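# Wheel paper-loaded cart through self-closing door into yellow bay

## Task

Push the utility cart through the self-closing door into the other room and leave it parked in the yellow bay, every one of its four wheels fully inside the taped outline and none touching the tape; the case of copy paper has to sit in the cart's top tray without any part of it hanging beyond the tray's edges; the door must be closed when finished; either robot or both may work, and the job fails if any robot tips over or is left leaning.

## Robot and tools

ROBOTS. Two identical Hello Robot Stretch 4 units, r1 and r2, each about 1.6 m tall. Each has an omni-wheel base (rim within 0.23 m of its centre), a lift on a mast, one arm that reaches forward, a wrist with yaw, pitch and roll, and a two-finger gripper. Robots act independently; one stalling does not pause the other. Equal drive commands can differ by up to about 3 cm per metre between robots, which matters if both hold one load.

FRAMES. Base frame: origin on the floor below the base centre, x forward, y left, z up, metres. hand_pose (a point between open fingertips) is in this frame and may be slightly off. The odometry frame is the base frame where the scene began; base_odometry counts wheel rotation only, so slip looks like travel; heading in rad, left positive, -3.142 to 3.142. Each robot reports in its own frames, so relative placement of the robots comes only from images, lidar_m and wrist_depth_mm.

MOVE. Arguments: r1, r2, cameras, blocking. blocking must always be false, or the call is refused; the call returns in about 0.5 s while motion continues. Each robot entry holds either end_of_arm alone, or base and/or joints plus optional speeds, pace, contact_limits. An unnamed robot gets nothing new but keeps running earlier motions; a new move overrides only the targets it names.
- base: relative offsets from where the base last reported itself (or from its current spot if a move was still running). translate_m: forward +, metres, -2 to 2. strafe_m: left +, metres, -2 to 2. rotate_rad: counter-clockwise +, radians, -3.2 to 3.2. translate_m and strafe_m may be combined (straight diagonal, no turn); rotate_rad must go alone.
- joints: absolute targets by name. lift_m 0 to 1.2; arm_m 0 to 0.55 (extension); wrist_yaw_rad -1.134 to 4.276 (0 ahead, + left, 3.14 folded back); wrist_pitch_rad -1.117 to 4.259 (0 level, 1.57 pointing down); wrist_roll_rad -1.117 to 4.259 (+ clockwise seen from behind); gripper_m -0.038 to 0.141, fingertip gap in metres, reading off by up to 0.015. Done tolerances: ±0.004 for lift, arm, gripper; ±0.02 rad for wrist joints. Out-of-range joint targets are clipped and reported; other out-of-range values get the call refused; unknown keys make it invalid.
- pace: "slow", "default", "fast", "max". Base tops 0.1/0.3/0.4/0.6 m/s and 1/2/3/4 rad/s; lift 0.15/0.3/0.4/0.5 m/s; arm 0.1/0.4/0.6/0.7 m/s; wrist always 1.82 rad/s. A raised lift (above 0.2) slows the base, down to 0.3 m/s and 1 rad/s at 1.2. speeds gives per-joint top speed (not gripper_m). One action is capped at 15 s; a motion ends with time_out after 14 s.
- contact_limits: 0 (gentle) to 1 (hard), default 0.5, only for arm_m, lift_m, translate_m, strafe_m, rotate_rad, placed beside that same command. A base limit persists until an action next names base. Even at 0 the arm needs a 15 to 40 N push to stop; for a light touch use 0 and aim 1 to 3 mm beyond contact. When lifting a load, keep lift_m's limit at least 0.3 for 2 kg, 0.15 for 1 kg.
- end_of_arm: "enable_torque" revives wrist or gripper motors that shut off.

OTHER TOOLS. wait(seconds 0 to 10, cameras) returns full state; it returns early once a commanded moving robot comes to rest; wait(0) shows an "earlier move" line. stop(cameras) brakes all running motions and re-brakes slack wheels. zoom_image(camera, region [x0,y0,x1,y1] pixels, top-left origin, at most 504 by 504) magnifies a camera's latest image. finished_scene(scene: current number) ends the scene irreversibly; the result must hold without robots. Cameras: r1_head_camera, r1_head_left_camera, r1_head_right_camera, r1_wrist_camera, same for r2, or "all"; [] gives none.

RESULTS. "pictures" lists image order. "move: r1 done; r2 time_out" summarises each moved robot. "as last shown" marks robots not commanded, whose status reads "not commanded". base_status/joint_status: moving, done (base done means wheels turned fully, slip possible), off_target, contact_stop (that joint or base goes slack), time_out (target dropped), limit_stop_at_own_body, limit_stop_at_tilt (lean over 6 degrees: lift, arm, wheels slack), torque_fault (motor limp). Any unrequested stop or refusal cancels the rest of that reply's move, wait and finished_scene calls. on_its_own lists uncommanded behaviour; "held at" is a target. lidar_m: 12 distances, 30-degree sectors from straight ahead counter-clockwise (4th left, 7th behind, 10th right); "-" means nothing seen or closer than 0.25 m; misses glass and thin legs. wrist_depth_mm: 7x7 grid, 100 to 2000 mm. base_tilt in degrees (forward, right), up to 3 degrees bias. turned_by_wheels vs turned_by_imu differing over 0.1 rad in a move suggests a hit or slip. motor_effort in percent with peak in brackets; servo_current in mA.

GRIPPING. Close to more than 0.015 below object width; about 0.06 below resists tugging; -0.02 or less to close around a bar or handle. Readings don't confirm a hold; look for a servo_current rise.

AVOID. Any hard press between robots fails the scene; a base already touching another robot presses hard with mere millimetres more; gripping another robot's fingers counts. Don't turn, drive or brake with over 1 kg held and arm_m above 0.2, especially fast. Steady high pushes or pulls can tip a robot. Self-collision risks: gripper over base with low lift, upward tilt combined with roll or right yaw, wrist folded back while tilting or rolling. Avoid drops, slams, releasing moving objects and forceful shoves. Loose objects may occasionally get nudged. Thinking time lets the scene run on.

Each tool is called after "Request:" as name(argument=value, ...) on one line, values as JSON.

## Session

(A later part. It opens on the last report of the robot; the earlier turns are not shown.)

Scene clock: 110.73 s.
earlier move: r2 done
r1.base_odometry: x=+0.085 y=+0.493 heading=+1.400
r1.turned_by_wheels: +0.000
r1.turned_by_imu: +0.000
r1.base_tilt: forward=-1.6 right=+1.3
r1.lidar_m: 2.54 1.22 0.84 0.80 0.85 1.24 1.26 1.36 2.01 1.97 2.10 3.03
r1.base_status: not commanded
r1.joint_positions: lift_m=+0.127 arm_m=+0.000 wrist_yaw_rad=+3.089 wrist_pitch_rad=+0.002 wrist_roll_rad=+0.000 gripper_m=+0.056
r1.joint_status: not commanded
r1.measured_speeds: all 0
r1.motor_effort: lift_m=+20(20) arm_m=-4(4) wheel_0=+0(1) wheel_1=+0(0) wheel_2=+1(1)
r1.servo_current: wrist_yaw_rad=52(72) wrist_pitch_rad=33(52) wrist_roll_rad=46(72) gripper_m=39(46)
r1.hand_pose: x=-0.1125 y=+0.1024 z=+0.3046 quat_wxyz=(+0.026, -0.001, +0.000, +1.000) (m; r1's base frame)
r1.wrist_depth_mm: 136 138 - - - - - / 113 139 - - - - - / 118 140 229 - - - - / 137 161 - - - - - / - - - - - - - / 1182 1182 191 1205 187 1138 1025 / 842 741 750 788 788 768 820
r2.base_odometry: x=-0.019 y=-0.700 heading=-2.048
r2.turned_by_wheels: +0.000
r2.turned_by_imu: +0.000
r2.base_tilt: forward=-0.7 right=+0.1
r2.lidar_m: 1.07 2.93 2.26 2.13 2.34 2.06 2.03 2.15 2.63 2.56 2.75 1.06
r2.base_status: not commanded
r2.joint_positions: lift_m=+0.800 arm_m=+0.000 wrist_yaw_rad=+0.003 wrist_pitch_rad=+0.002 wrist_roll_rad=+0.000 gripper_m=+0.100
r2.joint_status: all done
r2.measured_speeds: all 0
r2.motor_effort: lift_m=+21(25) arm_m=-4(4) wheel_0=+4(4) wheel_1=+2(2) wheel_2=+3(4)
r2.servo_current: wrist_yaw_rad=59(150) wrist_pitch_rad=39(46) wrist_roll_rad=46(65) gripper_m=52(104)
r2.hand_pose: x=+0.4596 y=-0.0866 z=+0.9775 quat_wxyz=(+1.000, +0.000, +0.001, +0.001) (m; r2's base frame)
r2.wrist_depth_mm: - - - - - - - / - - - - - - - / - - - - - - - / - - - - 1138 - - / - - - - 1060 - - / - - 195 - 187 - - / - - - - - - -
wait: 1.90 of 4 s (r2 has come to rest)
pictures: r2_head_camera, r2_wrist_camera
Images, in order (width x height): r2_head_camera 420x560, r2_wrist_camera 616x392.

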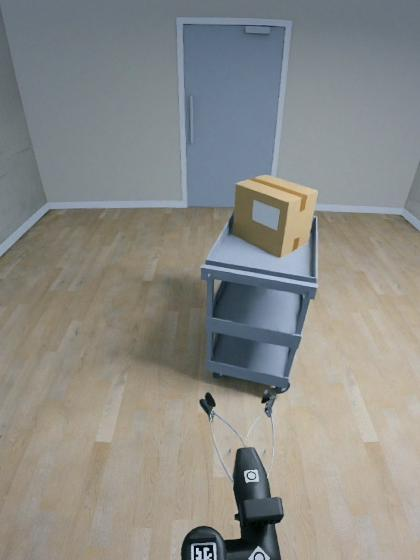

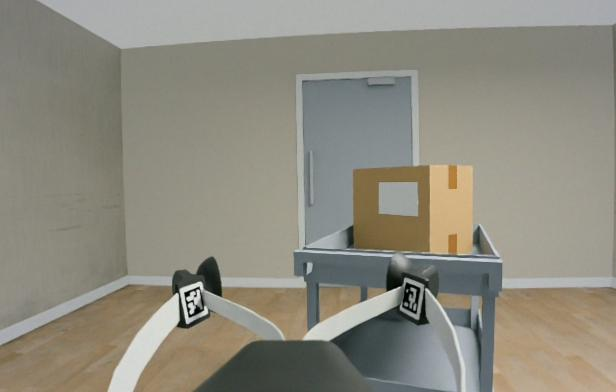

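Request:
move(blocking=false, r2={"base":{"rotate_rad":-0.28},"joints":{"lift_m":0.72,"wrist_roll_rad":1.57}}, cameras=[])

Request:
wait(seconds=3, cameras=[])

Request:
wait(seconds=1, cameras=["r2_head_camera","r2_wrist_camera"])

Request:
zoom_image(camera="r2_head_camera", region=[110, 160, 290, 400])

Scene clock: 140.77 s.
move: r2 moving
r1: as last shown
r1.base_tilt: forward=-1.5 right=+1.3
r1.lidar_m: 2.54 1.19 0.82 0.79 0.85 1.28 1.27 1.37 1.99 1.95 2.10 3.02
r1.servo_current: wrist_yaw_rad=46(59) wrist_pitch_rad=26(52) wrist_roll_rad=39(59) gripper_m=46(46)
r1.wrist_depth_mm: 136 139 - - - - - / 113 139 - - - - - / 118 140 228 - - - - / 137 162 - - - - - / - - - - - - - / 1182 1205 192 1182 187 1118 1025 / 854 750 750 798 788 768 798
r2.base_odometry: x=-0.019 y=-0.700 heading=-2.268
r2.turned_by_wheels: -0.220
r2.turned_by_imu: -0.213
r2.base_tilt: forward=-0.7 right=+0.1
r2.lidar_m: 1.03 3.74 2.38 2.15 2.18 2.24 2.00 2.03 2.51 2.53 2.58 3.18
r2.base_status: rotate_rad moving
r2.joint_positions: lift_m=+0.762 arm_m=+0.000 wrist_yaw_rad=+0.003 wrist_pitch_rad=+0.002 wrist_roll_rad=+0.589 gripper_m=+0.100
r2.joint_status: lift_m moving; wrist_roll_rad moving
r2.measured_speeds: translate_m=-0.001 strafe_m=-0.001 rotate_rad=-0.524 lift_m=-0.146 arm_m=+0.000 wrist_yaw_rad=-0.002 wrist_pitch_rad=+0.000 wrist_roll_rad=+1.820
r2.motor_effort: lift_m=+11(19) arm_m=-4(4) wheel_0=+5(10) wheel_1=+4(10) wheel_2=+5(12)
r2.servo_current: wrist_yaw_rad=39(52) wrist_pitch_rad=46(46) wrist_roll_rad=72(111) gripper_m=52(52)
r2.hand_pose: x=+0.4595 y=-0.0867 z=+0.9402 quat_wxyz=(+0.957, +0.290, +0.001, +0.001) (m; r2's base frame)
r2.wrist_depth_mm: - - - - - - - / - - - - - - - / - - - - - - - / - - - 1160 - - - / - - - 1118 866 - 1863 / - - 193 931 186 1756 1499 / - - - - - 1336 1229
pictures: none
No camera images: "cameras" was empty.

Scene clock: 141.77 s.
earlier move: r2 done
r1.base_odometry: x=+0.085 y=+0.493 heading=+1.400
r1.turned_by_wheels: +0.000
r1.turned_by_imu: +0.000
r1.base_tilt: forward=-1.6 right=+1.3
r1.lidar_m: 2.54 1.21 0.83 0.80 0.86 1.29 1.26 1.33 1.99 1.99 2.10 3.04
r1.base_status: not commanded
r1.joint_positions: lift_m=+0.127 arm_m=+0.000 wrist_yaw_rad=+3.089 wrist_pitch_rad=+0.002 wrist_roll_rad=+0.000 gripper_m=+0.056
r1.joint_status: not commanded
r1.measured_speeds: all 0
r1.motor_effort: lift_m=+20(20) arm_m=-4(4) wheel_0=+1(2) wheel_1=+0(1) wheel_2=+1(1)
r1.servo_current: wrist_yaw_rad=52(65) wrist_pitch_rad=39(52) wrist_roll_rad=33(59) gripper_m=39(46)
r1.hand_pose: x=-0.1125 y=+0.1024 z=+0.3046 quat_wxyz=(+0.026, -0.001, +0.000, +1.000) (m; r1's base frame)
r1.wrist_depth_mm: 136 139 - - - - - / 113 139 - - - - - / 117 139 229 - - - - / 137 163 - - - - - / - - - - - - - / 1205 1205 193 1205 187 1160 1025 / 831 741 768 809 778 768 820
r2.base_odometry: x=-0.019 y=-0.700 heading=-2.327
r2.turned_by_wheels: -0.060
r2.turned_by_imu: -0.058
r2.base_tilt: forward=-0.7 right=+0.1
r2.lidar_m: 1.05 3.73 2.46 2.16 2.16 2.30 2.01 2.05 2.41 2.56 2.57 3.08
r2.base_status: done
r2.joint_positions: lift_m=+0.720 arm_m=+0.000 wrist_yaw_rad=+0.003 wrist_pitch_rad=+0.002 wrist_roll_rad=+1.568 gripper_m=+0.100
r2.joint_status: all done
r2.measured_speeds: all 0
r2.motor_effort: lift_m=+14(19) arm_m=-4(4) wheel_0=+3(10) wheel_1=+3(10) wheel_2=+5(12)
r2.servo_current: wrist_yaw_rad=46(59) wrist_pitch_rad=39(46) wrist_roll_rad=46(117) gripper_m=52(52)
r2.hand_pose: x=+0.4595 y=-0.0867 z=+0.8981 quat_wxyz=(+0.708, +0.706, +0.001, +0.000) (m; r2's base frame)
r2.wrist_depth_mm: - - - - - 1756 1205 / - - - - - 1756 1255 / - - - - - 1756 1229 / - - - 1182 - 891 - / - - - 1118 - 891 - / - - 193 1255 193 - - / - - - - - 1863 1255
wait: 1.00 of 3 s (r2 has come to rest)
pictures: none
No camera images: "cameras" was empty.

Scene clock: 142.77 s.
r1.base_odometry: x=+0.085 y=+0.493 heading=+1.400
r1.turned_by_wheels: +0.000
r1.turned_by_imu: +0.000
r1.base_tilt: forward=-1.6 right=+1.3
r1.lidar_m: 2.54 1.18 0.82 0.80 0.86 1.28 1.27 1.34 1.99 1.94 2.08 3.02
r1.base_status: not commanded
r1.joint_positions: lift_m=+0.127 arm_m=+0.000 wrist_yaw_rad=+3.089 wrist_pitch_rad=+0.002 wrist_roll_rad=+0.000 gripper_m=+0.056
r1.joint_status: not commanded
r1.measured_speeds: all 0
r1.motor_effort: lift_m=+20(20) arm_m=-4(4) wheel_0=+1(2) wheel_1=+0(1) wheel_2=+1(1)
r1.servo_current: wrist_yaw_rad=46(65) wrist_pitch_rad=39(52) wrist_roll_rad=46(59) gripper_m=46(46)
r1.hand_pose: x=-0.1125 y=+0.1024 z=+0.3046 quat_wxyz=(+0.026, -0.001, +0.000, +1.000) (m; r1's base frame)
r1.wrist_depth_mm: 136 138 - - - - - / 114 139 - - - - - / 118 140 229 - - - - / 137 162 - - - - - / - - - - - - - / 1205 1229 192 1182 187 1160 1060 / 842 759 759 798 798 778 820
r2.base_odometry: x=-0.019 y=-0.700 heading=-2.327
r2.turned_by_wheels: +0.000
r2.turned_by_imu: +0.000
r2.base_tilt: forward=-0.7 right=+0.1
r2.lidar_m: 1.05 3.74 2.48 2.15 2.15 2.31 2.02 2.02 2.39 2.56 2.56 3.08
r2.base_status: done
r2.joint_positions: lift_m=+0.720 arm_m=+0.000 wrist_yaw_rad=+0.003 wrist_pitch_rad=+0.002 wrist_roll_rad=+1.568 gripper_m=+0.100
r2.joint_status: all done
r2.measured_speeds: all 0
r2.motor_effort: lift_m=+14(19) arm_m=-4(4) wheel_0=+3(10) wheel_1=+3(10) wheel_2=+5(12)
r2.servo_current: wrist_yaw_rad=33(59) wrist_pitch_rad=46(46) wrist_roll_rad=46(117) gripper_m=46(52)
r2.hand_pose: x=+0.4595 y=-0.0867 z=+0.8981 quat_wxyz=(+0.708, +0.706, +0.001, +0.000) (m; r2's base frame)
r2.wrist_depth_mm: - - - - - 1756 1229 / - - - - - 1808 1229 / - - - - - 1808 1229 / - - - 1205 - 891 - / - - - 1138 - 891 - / - - 193 1255 193 - - / - - - - - 1756 1255
wait: 1.00 s; at rest by 0.27 s
pictures: r2_head_camera, r2_wrist_camera
Images, in order (width x height): r2_head_camera 420x560, r2_wrist_camera 616x392.

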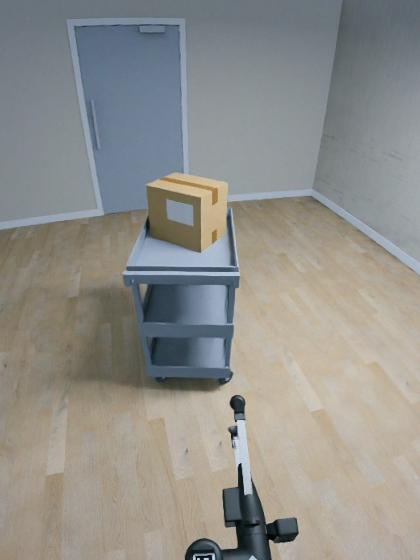

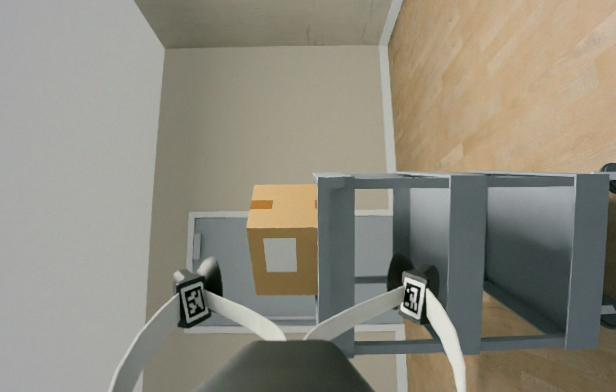

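Scaled by 2.100 from the camera's 420x560 image, which has a finer 1200x1600 frame.

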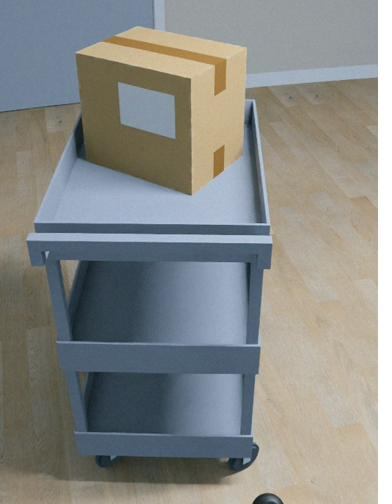

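Request:
move(blocking=false, r2={"base":{"strafe_m":0.18,"translate_m":0.25},"joints":{"lift_m":0.66}}, cameras=[])

Request:
wait(seconds=3, cameras=[])

Request:
wait(seconds=1, cameras=["r2_head_camera","r2_head_left_camera","r2_wrist_camera"])

Request:
zoom_image(camera="r2_head_camera", region=[110, 160, 310, 420])

Request:
zoom_image(camera="r2_wrist_camera", region=[230, 100, 530, 380])

Scene clock: 173.20 s.
move: r2 moving
r1: as last shown
r1.lidar_m: 2.52 1.16 0.82 0.79 0.87 1.28 1.27 1.36 2.02 1.96 2.11 3.05
r1.motor_effort: lift_m=+20(20) arm_m=-4(4) wheel_0=+0(1) wheel_1=+0(0) wheel_2=+1(1)
r1.servo_current: wrist_yaw_rad=59(59) wrist_pitch_rad=46(52) wrist_roll_rad=39(59) gripper_m=39(46)
r1.wrist_depth_mm: 136 139 - - - - - / 113 139 - - - - - / 118 139 229 - - - - / 137 162 - - - - - / - - - - - - - / 1182 1205 193 1205 187 1160 1042 / 831 741 759 798 798 778 809
r2.base_odometry: x=-0.024 y=-0.734 heading=-2.328
r2.turned_by_wheels: +0.000
r2.turned_by_imu: +0.000
r2.base_tilt: forward=-0.7 right=+0.1
r2.lidar_m: 1.01 3.69 2.46 2.13 2.16 2.35 2.04 2.07 2.45 2.59 2.59 3.09
r2.base_status: translate_m moving; strafe_m moving
r2.joint_positions: lift_m=+0.683 arm_m=+0.000 wrist_yaw_rad=+0.003 wrist_pitch_rad=+0.002 wrist_roll_rad=+1.568 gripper_m=+0.100
r2.joint_status: lift_m moving
r2.measured_speeds: translate_m=+0.107 strafe_m=+0.077 rotate_rad=+0.000 lift_m=-0.124 arm_m=+0.000 wrist_yaw_rad=+0.000 wrist_pitch_rad=+0.000 wrist_roll_rad=+0.000
r2.motor_effort: lift_m=+13(18) arm_m=-4(4) wheel_0=-3(7) wheel_1=+10(12) wheel_2=-11(11)
r2.servo_current: wrist_yaw_rad=39(52) wrist_pitch_rad=39(46) wrist_roll_rad=39(59) gripper_m=46(52)
r2.hand_pose: x=+0.4595 y=-0.0867 z=+0.8611 quat_wxyz=(+0.708, +0.706, +0.001, +0.000) (m; r2's base frame)
r2.wrist_depth_mm: - - - - - 1708 1205 / - - - - - 1708 1205 / - - - - - 1756 1205 / - - - 1098 - 854 - / - - - 1078 - 866 - / - - 192 891 194 878 - / - - - - - 1756 1205
pictures: none
No camera images: "cameras" was empty.

Scene clock: 175.10 s.
earlier move: r2 done
r1.base_odometry: x=+0.085 y=+0.493 heading=+1.400
r1.turned_by_wheels: +0.000
r1.turned_by_imu: +0.000
r1.base_tilt: forward=-1.6 right=+1.2
r1.lidar_m: 2.56 1.20 0.83 0.80 0.87 1.26 1.27 1.35 2.01 1.98 2.11 3.04
r1.base_status: not commanded
r1.joint_positions: lift_m=+0.127 arm_m=+0.000 wrist_yaw_rad=+3.089 wrist_pitch_rad=+0.002 wrist_roll_rad=+0.000 gripper_m=+0.056
r1.joint_status: not commanded
r1.measured_speeds: all 0
r1.motor_effort: lift_m=+20(20) arm_m=-4(4) wheel_0=+1(1) wheel_1=+0(1) wheel_2=+1(1)
r1.servo_current: wrist_yaw_rad=52(65) wrist_pitch_rad=46(52) wrist_roll_rad=46(72) gripper_m=39(46)
r1.hand_pose: x=-0.1125 y=+0.1024 z=+0.3046 quat_wxyz=(+0.026, -0.001, +0.000, +1.000) (m; r1's base frame)
r1.wrist_depth_mm: 136 138 - - - - - / 114 139 - - - - - / 118 140 229 - - - - / 137 162 - - - - - / - - - - - - - / 1182 1182 191 1205 187 1138 1042 / 842 750 750 798 798 768 820
r2.base_odometry: x=-0.060 y=-1.005 heading=-2.328
r2.turned_by_wheels: +0.000
r2.turned_by_imu: +0.001
r2.base_tilt: forward=-0.7 right=+0.0
r2.lidar_m: 0.79 3.50 2.36 2.05 2.02 2.46 2.28 2.28 2.77 2.67 2.69 0.84
r2.base_status: done
r2.joint_positions: lift_m=+0.660 arm_m=+0.000 wrist_yaw_rad=+0.003 wrist_pitch_rad=+0.002 wrist_roll_rad=+1.568 gripper_m=+0.100
r2.joint_status: all done
r2.measured_speeds: all 0
r2.motor_effort: lift_m=+14(18) arm_m=-4(4) wheel_0=-3(8) wheel_1=+2(12) wheel_2=-3(13)
r2.servo_current: wrist_yaw_rad=59(59) wrist_pitch_rad=39(46) wrist_roll_rad=59(59) gripper_m=52(59)
r2.hand_pose: x=+0.4595 y=-0.0867 z=+0.8381 quat_wxyz=(+0.708, +0.706, +0.001, +0.000) (m; r2's base frame)
r2.wrist_depth_mm: - - - - - 1661 1138 / - - - 634 - 634 1098 / - - - 634 - 634 - / - - 946 647 - 647 - / - - - 661 - 654 - / - - 193 661 194 661 1182 / - - - - - 1808 1160
wait: 1.90 of 3 s (r2 has come to rest)
pictures: none
No camera images: "cameras" was empty.

Scene clock: 176.10 s.
r1.base_odometry: x=+0.085 y=+0.493 heading=+1.400
r1.turned_by_wheels: +0.000
r1.turned_by_imu: +0.000
r1.base_tilt: forward=-1.6 right=+1.3
r1.lidar_m: 2.54 1.21 0.83 0.80 0.87 1.25 1.26 1.37 2.03 1.98 2.09 3.02
r1.base_status: not commanded
r1.joint_positions: lift_m=+0.127 arm_m=+0.000 wrist_yaw_rad=+3.089 wrist_pitch_rad=+0.002 wrist_roll_rad=+0.000 gripper_m=+0.056
r1.joint_status: not commanded
r1.measured_speeds: all 0
r1.motor_effort: lift_m=+20(20) arm_m=-4(4) wheel_0=+1(1) wheel_1=+0(1) wheel_2=+1(1)
r1.servo_current: wrist_yaw_rad=46(65) wrist_pitch_rad=46(52) wrist_roll_rad=52(72) gripper_m=52(46)
r1.hand_pose: x=-0.1125 y=+0.1024 z=+0.3046 quat_wxyz=(+0.026, -0.001, +0.000, +1.000) (m; r1's base frame)
r1.wrist_depth_mm: 136 138 - - - - - / 113 139 - - - - - / 118 140 229 - - - - / 137 162 - - - - - / - - - - - - - / 1182 1205 192 1205 188 1160 1025 / 866 750 750 809 798 778 809
r2.base_odometry: x=-0.060 y=-1.005 heading=-2.328
r2.turned_by_wheels: +0.000
r2.turned_by_imu: +0.000
r2.base_tilt: forward=-0.6 right=+0.1
r2.lidar_m: 0.81 3.52 2.32 2.04 2.05 2.49 2.30 2.31 2.75 2.70 2.70 0.84
r2.base_status: done
r2.joint_positions: lift_m=+0.660 arm_m=+0.000 wrist_yaw_rad=+0.003 wrist_pitch_rad=+0.002 wrist_roll_rad=+1.568 gripper_m=+0.100
r2.joint_status: all done
r2.measured_speeds: all 0
r2.motor_effort: lift_m=+14(18) arm_m=-4(4) wheel_0=-3(8) wheel_1=+2(12) wheel_2=-3(13)
r2.servo_current: wrist_yaw_rad=46(59) wrist_pitch_rad=39(46) wrist_roll_rad=52(59) gripper_m=52(59)
r2.hand_pose: x=+0.4595 y=-0.0867 z=+0.8381 quat_wxyz=(+0.708, +0.706, +0.001, +0.000) (m; r2's base frame)
r2.wrist_depth_mm: - - - - - 1661 1138 / - - - 640 - 640 1078 / - - - 640 - 640 - / - - 931 654 - 647 - / - - - 654 - 654 - / - - 193 661 194 661 1160 / - - - - - 1808 1182
wait: 1.00 s; at rest by 0.27 s
pictures: r2_head_camera, r2_head_left_camera, r2_wrist_camera
Images, in order (width x height): r2_head_camera 420x560, r2_head_left_camera 420x672, r2_wrist_camera 616x392.

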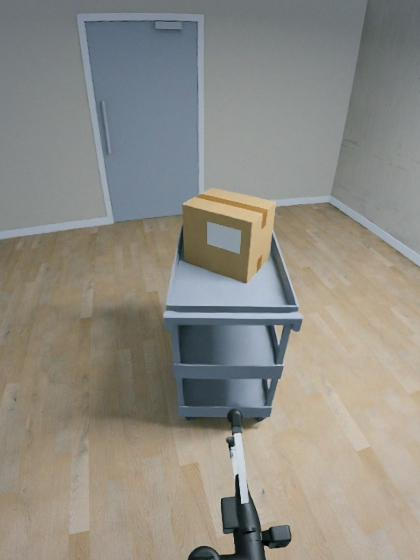

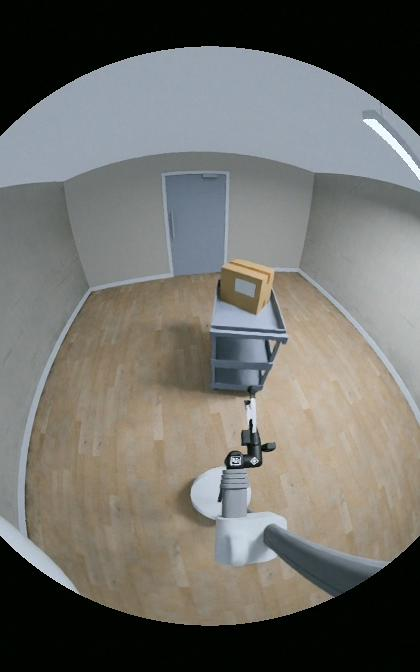

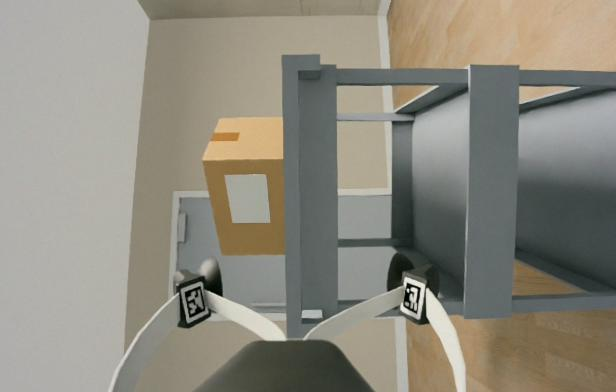

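Scaled by 1.938 from the camera's 420x560 image, which has a finer 1200x1600 frame.

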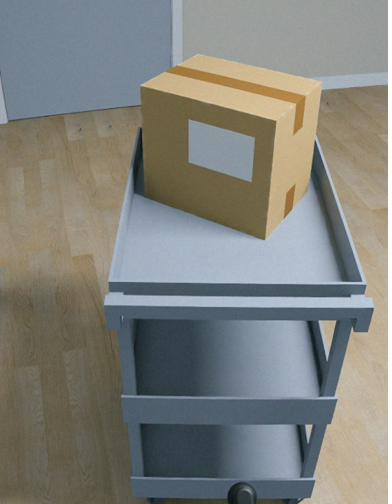

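Scaled by 1.680.

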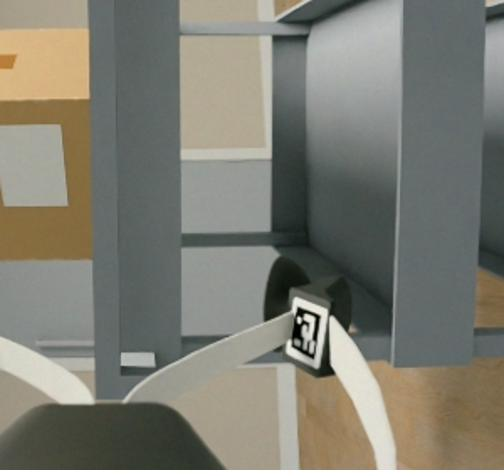

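Request:
move(blocking=false, r2={"base":{"strafe_m":-0.03,"translate_m":0.18},"joints":{"lift_m":0.684}}, cameras=[])

Request:
wait(seconds=3, cameras=[])

Request:
wait(seconds=1, cameras=["r2_head_camera","r2_wrist_camera"])

Request:
zoom_image(camera="r2_head_camera", region=[110, 200, 310, 460])

Request:
zoom_image(camera="r2_wrist_camera", region=[130, 50, 470, 380])

Scene clock: 199.53 s.
move: r2 moving
r1: as last shown
r1.base_tilt: forward=-1.6 right=+1.2
r1.lidar_m: 2.56 1.18 0.82 0.78 0.87 1.27 1.28 1.36 2.02 1.96 2.08 3.03
r1.motor_effort: lift_m=+20(20) arm_m=-4(4) wheel_0=+0(1) wheel_1=+0(0) wheel_2=+1(1)
r1.servo_current: wrist_yaw_rad=39(65) wrist_pitch_rad=39(46) wrist_roll_rad=33(65) gripper_m=39(46)
r1.wrist_depth_mm: 136 138 - - - - - / 113 139 - - - - - / 118 140 229 - - - - / 137 162 - - - - - / - - - - - - - / 1182 1182 192 1182 188 1138 1042 / 842 741 759 798 788 778 820
r2.base_odometry: x=-0.085 y=-1.024 heading=-2.327
r2.turned_by_wheels: +0.000
r2.turned_by_imu: +0.001
r2.base_tilt: forward=-0.7 right=+0.0
r2.lidar_m: 0.78 3.45 2.35 2.07 2.05 2.48 2.32 2.34 2.80 2.68 2.68 0.80
r2.base_status: translate_m moving; strafe_m moving
r2.joint_positions: lift_m=+0.683 arm_m=+0.000 wrist_yaw_rad=+0.003 wrist_pitch_rad=+0.002 wrist_roll_rad=+1.568 gripper_m=+0.100
r2.joint_status: lift_m moving
r2.measured_speeds: translate_m=+0.121 strafe_m=-0.021 rotate_rad=-0.001 lift_m=+0.024 arm_m=+0.000 wrist_yaw_rad=+0.000 wrist_pitch_rad=+0.000 wrist_roll_rad=+0.000
r2.motor_effort: lift_m=+21(24) arm_m=-4(4) wheel_0=+6(9) wheel_1=+5(7) wheel_2=-14(14)
r2.servo_current: wrist_yaw_rad=46(59) wrist_pitch_rad=46(46) wrist_roll_rad=46(52) gripper_m=52(59)
r2.hand_pose: x=+0.4595 y=-0.0867 z=+0.8609 quat_wxyz=(+0.708, +0.706, +0.001, +0.000) (m; r2's base frame)
r2.wrist_depth_mm: - - - - - 1661 1182 / - - - - - 615 976 / - - - 621 - 615 - / - - 917 621 - 621 - / - - - 634 - 634 - / - - 193 634 193 640 1160 / - - - - - 1921 1182
pictures: none
No camera images: "cameras" was empty.

Scene clock: 201.03 s.
earlier move: r2 done
r1.base_odometry: x=+0.085 y=+0.493 heading=+1.400
r1.turned_by_wheels: +0.000
r1.turned_by_imu: +0.000
r1.base_tilt: forward=-1.6 right=+1.3
r1.lidar_m: 2.55 1.21 0.82 0.80 0.87 1.26 1.27 1.35 1.99 1.95 2.09 3.05
r1.base_status: not commanded
r1.joint_positions: lift_m=+0.127 arm_m=+0.000 wrist_yaw_rad=+3.089 wrist_pitch_rad=+0.002 wrist_roll_rad=+0.000 gripper_m=+0.056
r1.joint_status: not commanded
r1.measured_speeds: all 0
r1.motor_effort: lift_m=+20(20) arm_m=-4(4) wheel_0=+1(1) wheel_1=+0(1) wheel_2=+1(1)
r1.servo_current: wrist_yaw_rad=59(65) wrist_pitch_rad=39(52) wrist_roll_rad=52(65) gripper_m=39(46)
r1.hand_pose: x=-0.1125 y=+0.1024 z=+0.3046 quat_wxyz=(+0.026, -0.001, +0.000, +1.000) (m; r1's base frame)
r1.wrist_depth_mm: 136 139 - - - - - / 113 139 - - - - - / 118 139 229 - - - - / 137 161 - - - - - / - - - - - - - / 1205 1182 191 1205 188 1160 1025 / 842 741 750 809 788 778 820
r2.base_odometry: x=-0.206 y=-1.115 heading=-2.327
r2.turned_by_wheels: +0.000
r2.turned_by_imu: +0.001
r2.base_tilt: forward=-0.6 right=+0.2
r2.lidar_m: 0.63 3.28 2.40 2.14 2.12 2.55 2.45 2.45 2.95 2.61 2.60 0.64
r2.base_status: done
r2.joint_positions: lift_m=+0.684 arm_m=+0.000 wrist_yaw_rad=+0.003 wrist_pitch_rad=+0.002 wrist_roll_rad=+1.568 gripper_m=+0.100
r2.joint_status: all done
r2.measured_speeds: all 0
r2.motor_effort: lift_m=+21(24) arm_m=-4(4) wheel_0=+4(12) wheel_1=+3(7) wheel_2=-3(14)
r2.servo_current: wrist_yaw_rad=46(65) wrist_pitch_rad=39(46) wrist_roll_rad=59(65) gripper_m=52(59)
r2.hand_pose: x=+0.4595 y=-0.0867 z=+0.8615 quat_wxyz=(+0.708, +0.706, +0.001, +0.000) (m; r2's base frame)
r2.wrist_depth_mm: - - - - - 1708 1118 / - - - 459 - 798 455 / - - 809 459 - - 462 / - - 715 466 - - 466 / - - 798 473 - - 473 / - - 193 477 193 - 480 / - - - - - 500 488
wait: 1.50 of 3 s (r2 has come to rest)
pictures: none
No camera images: "cameras" was empty.

Scene clock: 202.03 s.
r1.base_odometry: x=+0.085 y=+0.493 heading=+1.400
r1.turned_by_wheels: +0.000
r1.turned_by_imu: +0.000
r1.base_tilt: forward=-1.5 right=+1.3
r1.lidar_m: 2.55 1.21 0.83 0.80 0.87 1.27 1.27 1.38 2.02 1.95 2.09 3.00
r1.base_status: not commanded
r1.joint_positions: lift_m=+0.127 arm_m=+0.000 wrist_yaw_rad=+3.089 wrist_pitch_rad=+0.002 wrist_roll_rad=+0.000 gripper_m=+0.056
r1.joint_status: not commanded
r1.measured_speeds: all 0
r1.motor_effort: lift_m=+20(20) arm_m=-4(4) wheel_0=+1(1) wheel_1=+0(1) wheel_2=+1(1)
r1.servo_current: wrist_yaw_rad=52(65) wrist_pitch_rad=39(52) wrist_roll_rad=59(65) gripper_m=46(46)
r1.hand_pose: x=-0.1125 y=+0.1024 z=+0.3046 quat_wxyz=(+0.026, -0.001, +0.000, +1.000) (m; r1's base frame)
r1.wrist_depth_mm: 136 139 - - - - - / 113 139 - - - - - / 118 140 229 - - - - / 137 161 - - - - - / - - - - - - - / 1182 1205 191 1182 187 1138 1008 / 854 741 759 798 788 768 820
r2.base_odometry: x=-0.206 y=-1.115 heading=-2.327
r2.turned_by_wheels: +0.000
r2.turned_by_imu: +0.000
r2.base_tilt: forward=-0.7 right=+0.1
r2.lidar_m: 0.63 3.26 2.44 2.13 2.10 2.60 2.46 2.47 2.93 2.63 2.63 0.66
r2.base_status: done
r2.joint_positions: lift_m=+0.684 arm_m=+0.000 wrist_yaw_rad=+0.003 wrist_pitch_rad=+0.002 wrist_roll_rad=+1.568 gripper_m=+0.100
r2.joint_status: all done
r2.measured_speeds: all 0
r2.motor_effort: lift_m=+21(24) arm_m=-4(4) wheel_0=+4(12) wheel_1=+2(7) wheel_2=-3(14)
r2.servo_current: wrist_yaw_rad=52(65) wrist_pitch_rad=46(46) wrist_roll_rad=46(65) gripper_m=52(59)
r2.hand_pose: x=+0.4595 y=-0.0867 z=+0.8615 quat_wxyz=(+0.708, +0.706, +0.001, +0.000) (m; r2's base frame)
r2.wrist_depth_mm: - - - - - 1708 1118 / - - - 452 - 798 459 / - - 820 462 - - 462 / - - 707 469 - - 469 / - - 798 473 - - 473 / - - 193 480 192 - 480 / - - - - - 500 484
wait: 1.00 s; at rest by 0.27 s
pictures: r2_head_camera, r2_wrist_camera
Images, in order (width x height): r2_head_camera 420x560, r2_wrist_camera 616x392.

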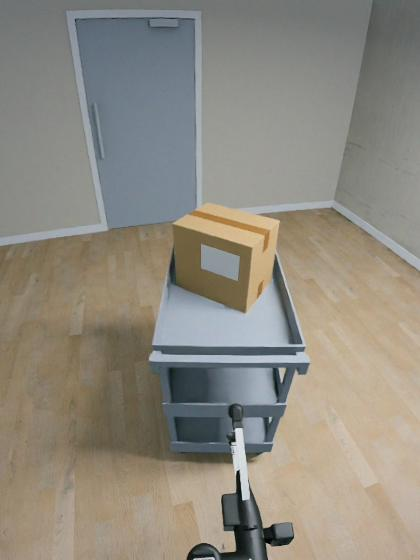

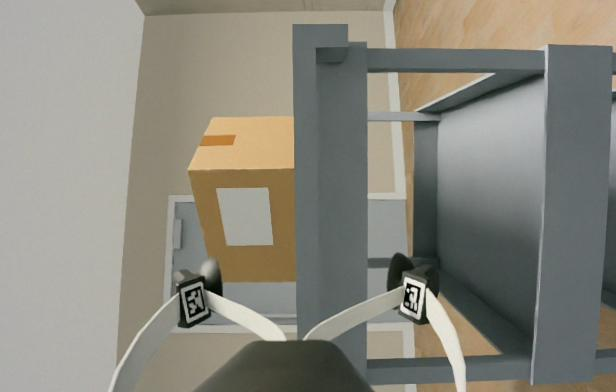

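Scaled by 1.938 from the camera's 420x560 image, which has a finer 1200x1600 frame.

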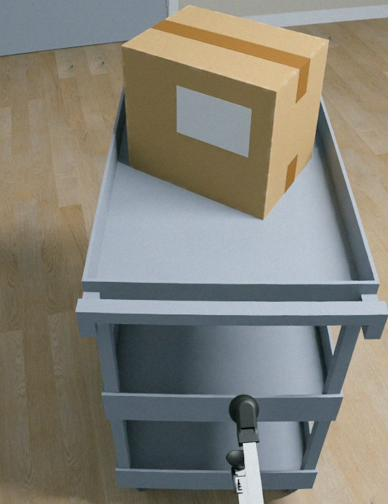

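Scaled by 1.482.

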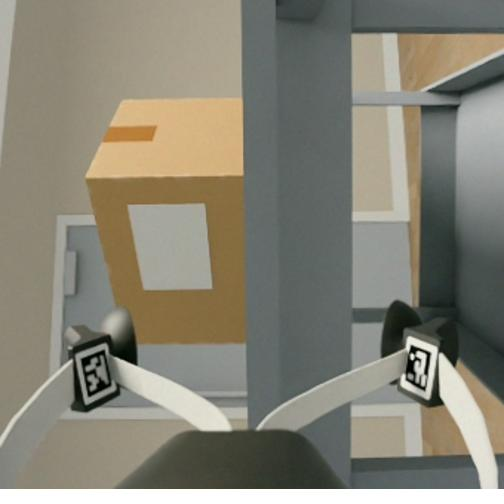

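Request:
move(blocking=false, r2={"joints":{"arm_m":0.15},"pace":"slow","contact_limits":{"arm_m":0.0}}, cameras=[])

Request:
wait(seconds=3, cameras=["r2_head_camera","r2_wrist_camera"])

Request:
zoom_image(camera="r2_head_camera", region=[140, 300, 310, 460])

Scene clock: 218.33 s.
move: r2 moving
r1: as last shown
r1.base_tilt: forward=-1.6 right=+1.3
r1.lidar_m: 2.54 1.19 0.85 0.79 0.87 1.26 1.28 1.37 1.98 1.96 2.08 3.04
r1.motor_effort: lift_m=+20(20) arm_m=-4(4) wheel_0=+1(1) wheel_1=+1(1) wheel_2=+1(1)
r1.servo_current: wrist_yaw_rad=52(52) wrist_pitch_rad=39(52) wrist_roll_rad=33(72) gripper_m=39(52)
r1.wrist_depth_mm: 136 138 - - - - - / 113 139 - - - - - / 117 140 229 - - - - / 137 162 - - - - - / - - - - - - - / 1182 1182 192 1205 187 1138 1025 / 854 750 750 798 809 778 820
r2.base_odometry: x=-0.206 y=-1.115 heading=-2.327
r2.turned_by_wheels: +0.000
r2.turned_by_imu: +0.000
r2.base_tilt: forward=-0.7 right=+0.0
r2.lidar_m: 0.64 3.27 2.41 2.12 2.12 2.57 2.46 2.45 2.96 2.63 2.61 0.66
r2.base_status: not commanded
r2.joint_positions: lift_m=+0.684 arm_m=+0.012 wrist_yaw_rad=+0.003 wrist_pitch_rad=+0.002 wrist_roll_rad=+1.568 gripper_m=+0.100
r2.joint_status: arm_m moving
r2.measured_speeds: translate_m=+0.000 strafe_m=+0.000 rotate_rad=+0.000 lift_m=+0.000 arm_m=+0.049 wrist_yaw_rad=+0.000 wrist_pitch_rad=+0.000 wrist_roll_rad=+0.000
r2.motor_effort: lift_m=+21(21) arm_m=+7(10) wheel_0=+4(4) wheel_1=+3(3) wheel_2=-3(3)
r2.servo_current: wrist_yaw_rad=52(59) wrist_pitch_rad=39(46) wrist_roll_rad=39(52) gripper_m=46(59)
r2.contact_limits: arm_m 0
r2.hand_pose: x=+0.4720 y=-0.0867 z=+0.8615 quat_wxyz=(+0.708, +0.706, +0.001, +0.000) (m; r2's base frame)
r2.wrist_depth_mm: - - - - - 1708 1160 / - - - 442 - 904 449 / - - 809 449 - - 452 / - - 699 452 - - 455 / - - 788 466 - - 459 / - - 193 462 191 - 473 / - - - - - 500 473
pictures: none
No camera images: "cameras" was empty.

Scene clock: 220.63 s.
earlier move: r2 done
r1.base_odometry: x=+0.085 y=+0.493 heading=+1.400
r1.turned_by_wheels: +0.000
r1.turned_by_imu: +0.000
r1.base_tilt: forward=-1.6 right=+1.3
r1.lidar_m: 2.54 1.22 0.82 0.80 0.87 1.28 1.26 1.36 2.00 1.95 2.07 3.03
r1.base_status: not commanded
r1.joint_positions: lift_m=+0.127 arm_m=+0.000 wrist_yaw_rad=+3.089 wrist_pitch_rad=+0.002 wrist_roll_rad=+0.000 gripper_m=+0.056
r1.joint_status: not commanded
r1.measured_speeds: all 0
r1.motor_effort: lift_m=+20(20) arm_m=-4(4) wheel_0=+1(2) wheel_1=+0(1) wheel_2=+1(1)
r1.servo_current: wrist_yaw_rad=39(65) wrist_pitch_rad=39(52) wrist_roll_rad=33(72) gripper_m=39(52)
r1.hand_pose: x=-0.1125 y=+0.1024 z=+0.3046 quat_wxyz=(+0.026, -0.001, +0.000, +1.000) (m; r1's base frame)
r1.wrist_depth_mm: 136 139 - - - - - / 113 139 - - - - - / 118 140 229 - - - - / 137 162 - - - - - / - - - - - - - / 1160 1182 192 1205 187 1160 1025 / 854 750 750 798 788 768 820
r2.base_odometry: x=-0.206 y=-1.115 heading=-2.327
r2.turned_by_wheels: +0.000
r2.turned_by_imu: +0.000
r2.base_tilt: forward=-0.7 right=+0.1
r2.lidar_m: 0.63 3.27 2.42 2.15 2.12 2.58 2.47 2.48 2.94 2.62 2.62 0.65
r2.base_status: not commanded
r2.joint_positions: lift_m=+0.684 arm_m=+0.150 wrist_yaw_rad=+0.003 wrist_pitch_rad=+0.002 wrist_roll_rad=+1.568 gripper_m=+0.100
r2.joint_status: all done
r2.measured_speeds: all 0
r2.motor_effort: lift_m=+21(21) arm_m=+7(15) wheel_0=+4(4) wheel_1=+3(3) wheel_2=-3(3)
r2.servo_current: wrist_yaw_rad=52(65) wrist_pitch_rad=39(52) wrist_roll_rad=52(59) gripper_m=52(59)
r2.contact_limits: arm_m 0
r2.hand_pose: x=+0.6093 y=-0.0867 z=+0.8615 quat_wxyz=(+0.708, +0.706, +0.001, +0.000) (m; r2's base frame)
r2.wrist_depth_mm: - - - 303 307 1576 477 / - - - 307 312 1618 - / - - 591 312 314 878 - / - - 569 319 319 917 - / - - 615 322 322 - - / - - 193 265 194 - - / - - - - - 1921 512
wait: 2.30 of 3 s (r2 has come to rest)
pictures: r2_head_camera, r2_wrist_camera
Images, in order (width x height): r2_head_camera 420x560, r2_wrist_camera 616x392.

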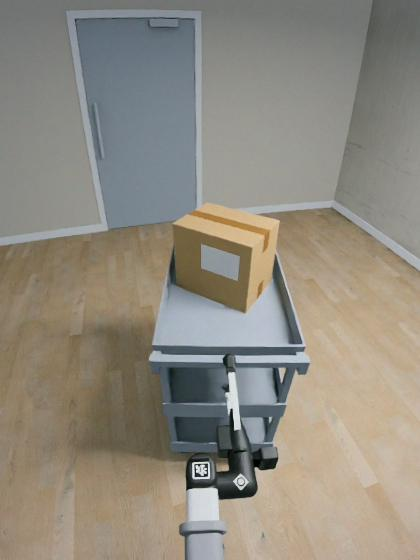

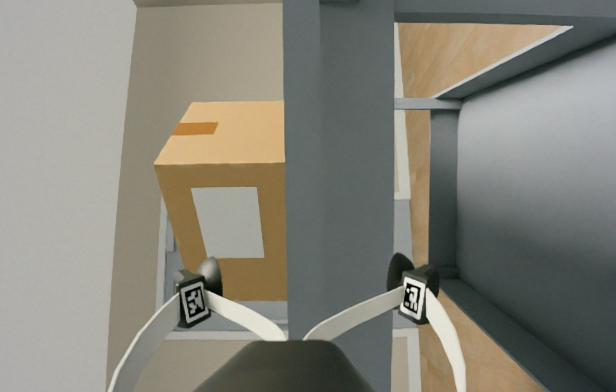

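Scaled by 2.965 from the camera's 420x560 image, which has a finer 1200x1600 frame.

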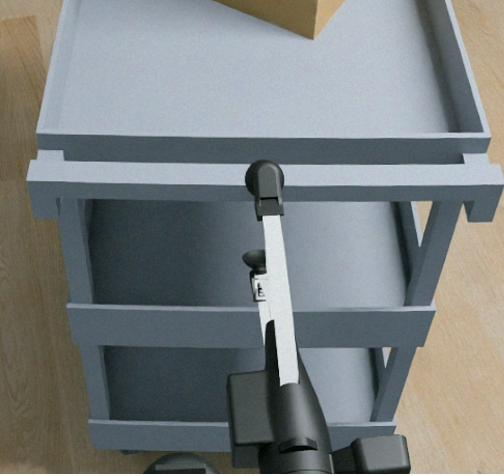

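Request:
move(blocking=false, r2={"base":{"translate_m":0.075},"contact_limits":{"translate_m":0.0},"pace":"slow"}, cameras=[])

Request:
wait(seconds=3, cameras=["r2_head_camera","r2_wrist_camera"])

Request:
zoom_image(camera="r2_head_camera", region=[140, 300, 310, 460])

Request:
zoom_image(camera="r2_wrist_camera", region=[130, 50, 470, 380])

Scene clock: 229.03 s.
move: r2 moving
r1: as last shown
r1.lidar_m: 2.55 1.20 0.83 0.78 0.87 1.27 1.28 1.36 2.02 1.97 2.09 3.00
r1.motor_effort: lift_m=+20(20) arm_m=-4(4) wheel_0=+1(1) wheel_1=+0(0) wheel_2=+1(1)
r1.servo_current: wrist_yaw_rad=39(52) wrist_pitch_rad=39(46) wrist_roll_rad=46(59) gripper_m=46(46)
r1.wrist_depth_mm: 136 138 - - - - - / 114 139 - - - - - / 118 140 229 - - - - / 137 161 - - - - - / - - - - - - - / 1160 1205 191 1182 188 1138 1008 / 831 750 750 798 798 778 809
r2.base_odometry: x=-0.214 y=-1.124 heading=-2.327
r2.turned_by_wheels: +0.000
r2.turned_by_imu: +0.000
r2.base_tilt: forward=-0.7 right=+0.1
r2.lidar_m: 0.63 3.27 2.42 2.14 2.12 2.54 2.47 2.47 2.95 2.63 2.62 0.66
r2.base_status: translate_m moving
r2.joint_positions: lift_m=+0.684 arm_m=+0.150 wrist_yaw_rad=+0.003 wrist_pitch_rad=+0.002 wrist_roll_rad=+1.568 gripper_m=+0.100
r2.joint_status: not commanded
r2.measured_speeds: translate_m=+0.048 strafe_m=+0.000 rotate_rad=-0.001 lift_m=+0.000 arm_m=+0.000 wrist_yaw_rad=+0.000 wrist_pitch_rad=+0.000 wrist_roll_rad=+0.000
r2.motor_effort: lift_m=+21(21) arm_m=+7(7) wheel_0=+6(9) wheel_1=+7(8) wheel_2=-10(10)
r2.servo_current: wrist_yaw_rad=46(59) wrist_pitch_rad=39(46) wrist_roll_rad=33(52) gripper_m=46(52)
r2.contact_limits: arm_m 0; translate_m 0
r2.hand_pose: x=+0.6093 y=-0.0867 z=+0.8615 quat_wxyz=(+0.708, +0.706, +0.001, +0.000) (m; r2's base frame)
r2.wrist_depth_mm: - - - 238 297 1576 473 / - - - 241 301 878 - / - - 574 301 304 - - / - - 559 306 307 - - / - - 603 312 310 - - / - - 193 255 194 - - / - - - - - 1921 508
pictures: none
No camera images: "cameras" was empty.

Scene clock: 230.53 s.
earlier move: r2 done
r1.base_odometry: x=+0.085 y=+0.493 heading=+1.400
r1.turned_by_wheels: +0.000
r1.turned_by_imu: +0.000
r1.base_tilt: forward=-1.6 right=+1.3
r1.lidar_m: 2.55 1.21 0.83 0.80 0.85 1.29 1.25 1.37 2.01 1.96 2.13 3.04
r1.base_status: not commanded
r1.joint_positions: lift_m=+0.127 arm_m=+0.000 wrist_yaw_rad=+3.089 wrist_pitch_rad=+0.002 wrist_roll_rad=+0.000 gripper_m=+0.056
r1.joint_status: not commanded
r1.measured_speeds: all 0
r1.motor_effort: lift_m=+20(20) arm_m=-4(4) wheel_0=+0(1) wheel_1=+0(1) wheel_2=+1(1)
r1.servo_current: wrist_yaw_rad=52(65) wrist_pitch_rad=39(52) wrist_roll_rad=46(65) gripper_m=39(46)
r1.hand_pose: x=-0.1125 y=+0.1024 z=+0.3046 quat_wxyz=(+0.026, -0.001, +0.000, +1.000) (m; r1's base frame)
r1.wrist_depth_mm: 136 138 - - - - - / 113 139 - - - - - / 118 140 229 - - - - / 137 162 - - - - - / - - - - - - - / 1182 1182 192 1182 188 1160 1008 / 854 750 750 798 788 778 820
r2.base_odometry: x=-0.257 y=-1.169 heading=-2.327
r2.turned_by_wheels: +0.000
r2.turned_by_imu: +0.000
r2.base_tilt: forward=-0.7 right=+0.1
r2.lidar_m: 0.58 3.21 2.44 2.14 2.13 2.58 2.53 2.57 2.99 2.61 2.61 0.57
r2.base_status: done
r2.joint_positions: lift_m=+0.684 arm_m=+0.150 wrist_yaw_rad=+0.003 wrist_pitch_rad=+0.002 wrist_roll_rad=+1.568 gripper_m=+0.100
r2.joint_status: not commanded
r2.measured_speeds: all 0
r2.motor_effort: lift_m=+21(21) arm_m=+7(8) wheel_0=+4(9) wheel_1=+3(8) wheel_2=-6(10)
r2.servo_current: wrist_yaw_rad=39(59) wrist_pitch_rad=39(46) wrist_roll_rad=52(59) gripper_m=46(59)
r2.contact_limits: arm_m 0; translate_m 0
r2.hand_pose: x=+0.6093 y=-0.0867 z=+0.8615 quat_wxyz=(+0.708, +0.706, +0.001, +0.000) (m; r2's base frame)
r2.wrist_depth_mm: - - - 177 234 1708 1182 / - - - 178 236 788 - / - - 504 182 239 842 - / - - 492 183 244 842 - / - - 539 187 246 854 - / - - 195 188 193 - - / - - - - - 1808 504
wait: 1.50 of 3 s (r2 has come to rest)
pictures: r2_head_camera, r2_wrist_camera
Images, in order (width x height): r2_head_camera 420x560, r2_wrist_camera 616x392.

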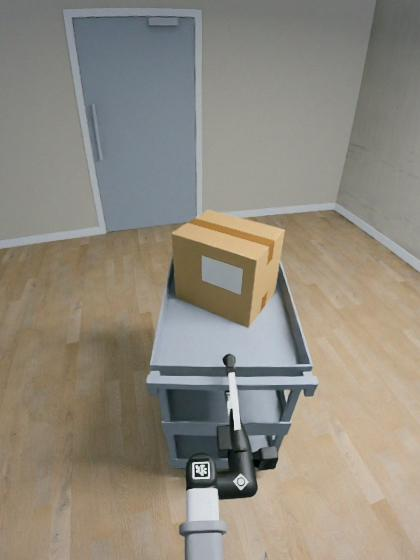

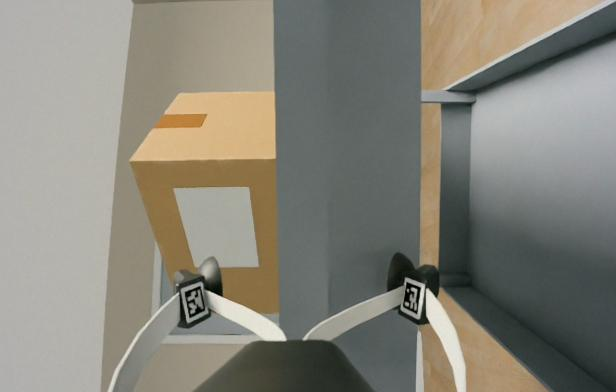

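Scaled by 2.965 from the camera's 420x560 image, which has a finer 1200x1600 frame.

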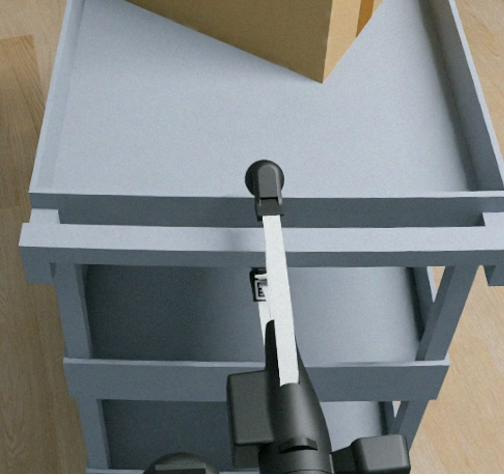

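Scaled by 1.482.

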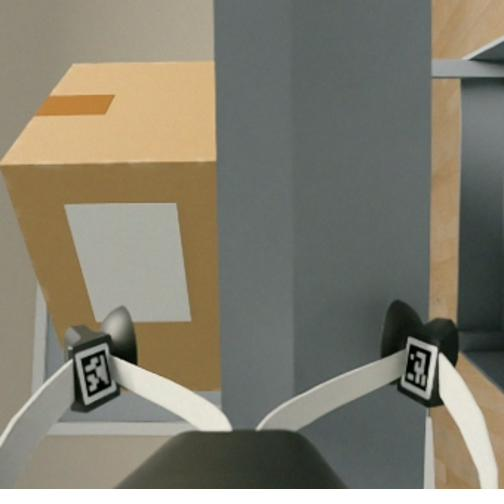

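Request:
move(blocking=false, r2={"joints":{"gripper_m":-0.03}}, cameras=[])

Request:
wait(seconds=2, cameras=["r2_head_camera","r2_wrist_camera"])

Request:
zoom_image(camera="r2_head_camera", region=[140, 300, 310, 460])

Scene clock: 237.03 s.
move: r2 moving
r1: as last shown
r1.base_tilt: forward=-1.6 right=+1.2
r1.lidar_m: 2.55 1.20 0.82 0.81 0.86 1.26 1.27 1.34 2.00 1.97 2.10 3.03
r1.servo_current: wrist_yaw_rad=46(65) wrist_pitch_rad=39(52) wrist_roll_rad=52(59) gripper_m=39(46)
r1.wrist_depth_mm: 136 139 - - - - - / 114 139 - - - - - / 117 139 229 - - - - / 137 162 - - - - - / - - - - - - - / 1182 1182 192 1229 187 1160 1025 / 854 741 750 798 798 778 831
r2.base_odometry: x=-0.257 y=-1.169 heading=-2.327
r2.turned_by_wheels: +0.000
r2.turned_by_imu: +0.000
r2.base_tilt: forward=-0.6 right=+0.1
r2.lidar_m: 0.57 3.19 2.42 2.14 2.13 2.58 2.54 2.56 2.94 2.59 2.61 0.57
r2.base_status: not commanded
r2.joint_positions: lift_m=+0.684 arm_m=+0.150 wrist_yaw_rad=+0.003 wrist_pitch_rad=+0.002 wrist_roll_rad=+1.568 gripper_m=+0.083
r2.joint_status: gripper_m moving
r2.measured_speeds: all 0
r2.motor_effort: lift_m=+21(21) arm_m=+7(7) wheel_0=+4(5) wheel_1=+3(4) wheel_2=-6(7)
r2.servo_current: wrist_yaw_rad=52(59) wrist_pitch_rad=33(46) wrist_roll_rad=46(59) gripper_m=111(111)
r2.contact_limits: arm_m 0; translate_m 0
r2.hand_pose: x=+0.6093 y=-0.0867 z=+0.8615 quat_wxyz=(+0.708, +0.706, +0.001, +0.000) (m; r2's base frame)
r2.wrist_depth_mm: - - - 176 235 1661 1160 / - - - 178 237 798 - / - - 500 182 240 831 - / - - 492 183 243 842 - / - - 539 186 246 854 - / - - 196 187 191 - - / - - - - - 1921 504
pictures: none
No camera images: "cameras" was empty.

Scene clock: 238.53 s.
earlier move: r2 done
r1.base_odometry: x=+0.085 y=+0.493 heading=+1.400
r1.turned_by_wheels: +0.000
r1.turned_by_imu: +0.000
r1.base_tilt: forward=-1.6 right=+1.3
r1.lidar_m: 2.55 1.21 0.83 0.80 0.86 1.26 1.26 1.35 2.00 1.97 2.09 3.04
r1.base_status: not commanded
r1.joint_positions: lift_m=+0.127 arm_m=+0.000 wrist_yaw_rad=+3.089 wrist_pitch_rad=+0.002 wrist_roll_rad=+0.000 gripper_m=+0.056
r1.joint_status: not commanded
r1.measured_speeds: all 0
r1.motor_effort: lift_m=+20(20) arm_m=-4(4) wheel_0=+1(1) wheel_1=+0(1) wheel_2=+1(1)
r1.servo_current: wrist_yaw_rad=39(65) wrist_pitch_rad=46(52) wrist_roll_rad=59(65) gripper_m=46(46)
r1.hand_pose: x=-0.1125 y=+0.1024 z=+0.3046 quat_wxyz=(+0.026, -0.001, +0.000, +1.000) (m; r1's base frame)
r1.wrist_depth_mm: 136 138 - - - - - / 113 139 - - - - - / 118 139 229 - - - - / 137 161 - - - - - / - - - - - - - / 1205 1205 191 1182 188 1160 1025 / 854 750 750 809 788 778 820
r2.base_odometry: x=-0.257 y=-1.170 heading=-2.327
r2.turned_by_wheels: +0.000
r2.turned_by_imu: +0.001
r2.base_tilt: forward=-0.7 right=+0.0
r2.lidar_m: 0.55 3.19 2.42 2.13 2.15 2.57 2.51 2.56 2.94 2.60 2.61 0.57
r2.base_status: not commanded
r2.joint_positions: lift_m=+0.684 arm_m=+0.150 wrist_yaw_rad=+0.003 wrist_pitch_rad=+0.002 wrist_roll_rad=+1.568 gripper_m=-0.028
r2.joint_status: all done
r2.measured_speeds: all 0
r2.motor_effort: lift_m=+21(21) arm_m=+4(7) wheel_0=+3(5) wheel_1=+3(4) wheel_2=-2(7)
r2.servo_current: wrist_yaw_rad=59(65) wrist_pitch_rad=33(46) wrist_roll_rad=46(59) gripper_m=117(280)
r2.contact_limits: arm_m 0; translate_m 0
r2.hand_pose: x=+0.6095 y=-0.0867 z=+0.8615 quat_wxyz=(+0.708, +0.706, +0.001, +0.000) (m; r2's base frame)
r2.wrist_depth_mm: - - - 163 220 1661 1138 / - - - 165 224 768 - / - - 477 167 226 - - / - - 477 229 230 - - / - - 539 173 233 - - / - - 185 175 179 - - / - - - - - 1464 500
wait: 1.50 of 2 s (r2 has come to rest)
pictures: r2_head_camera, r2_wrist_camera
Images, in order (width x height): r2_head_camera 420x560, r2_wrist_camera 616x392.

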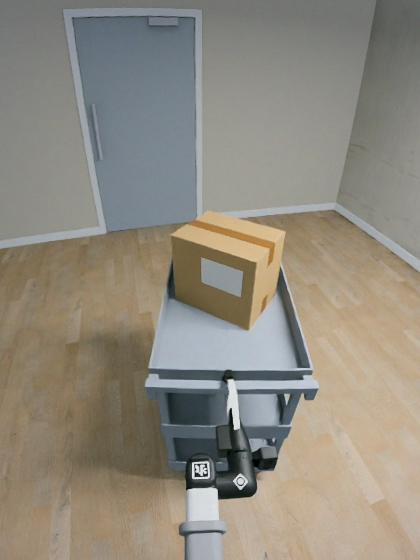

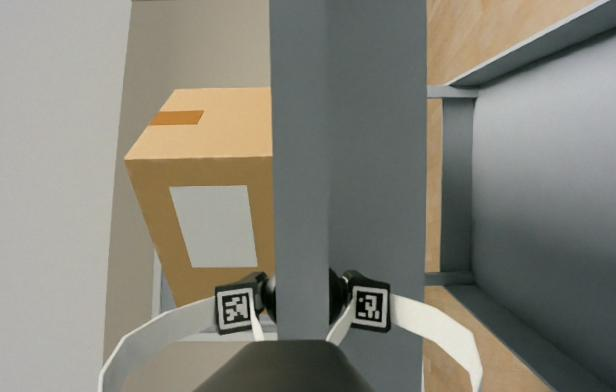

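Scaled by 2.965 from the camera's 420x560 image, which has a finer 1200x1600 frame.

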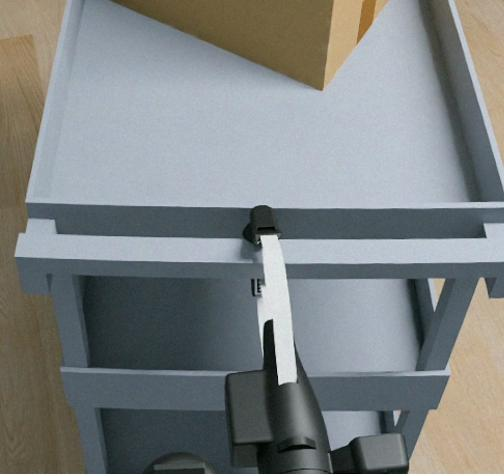

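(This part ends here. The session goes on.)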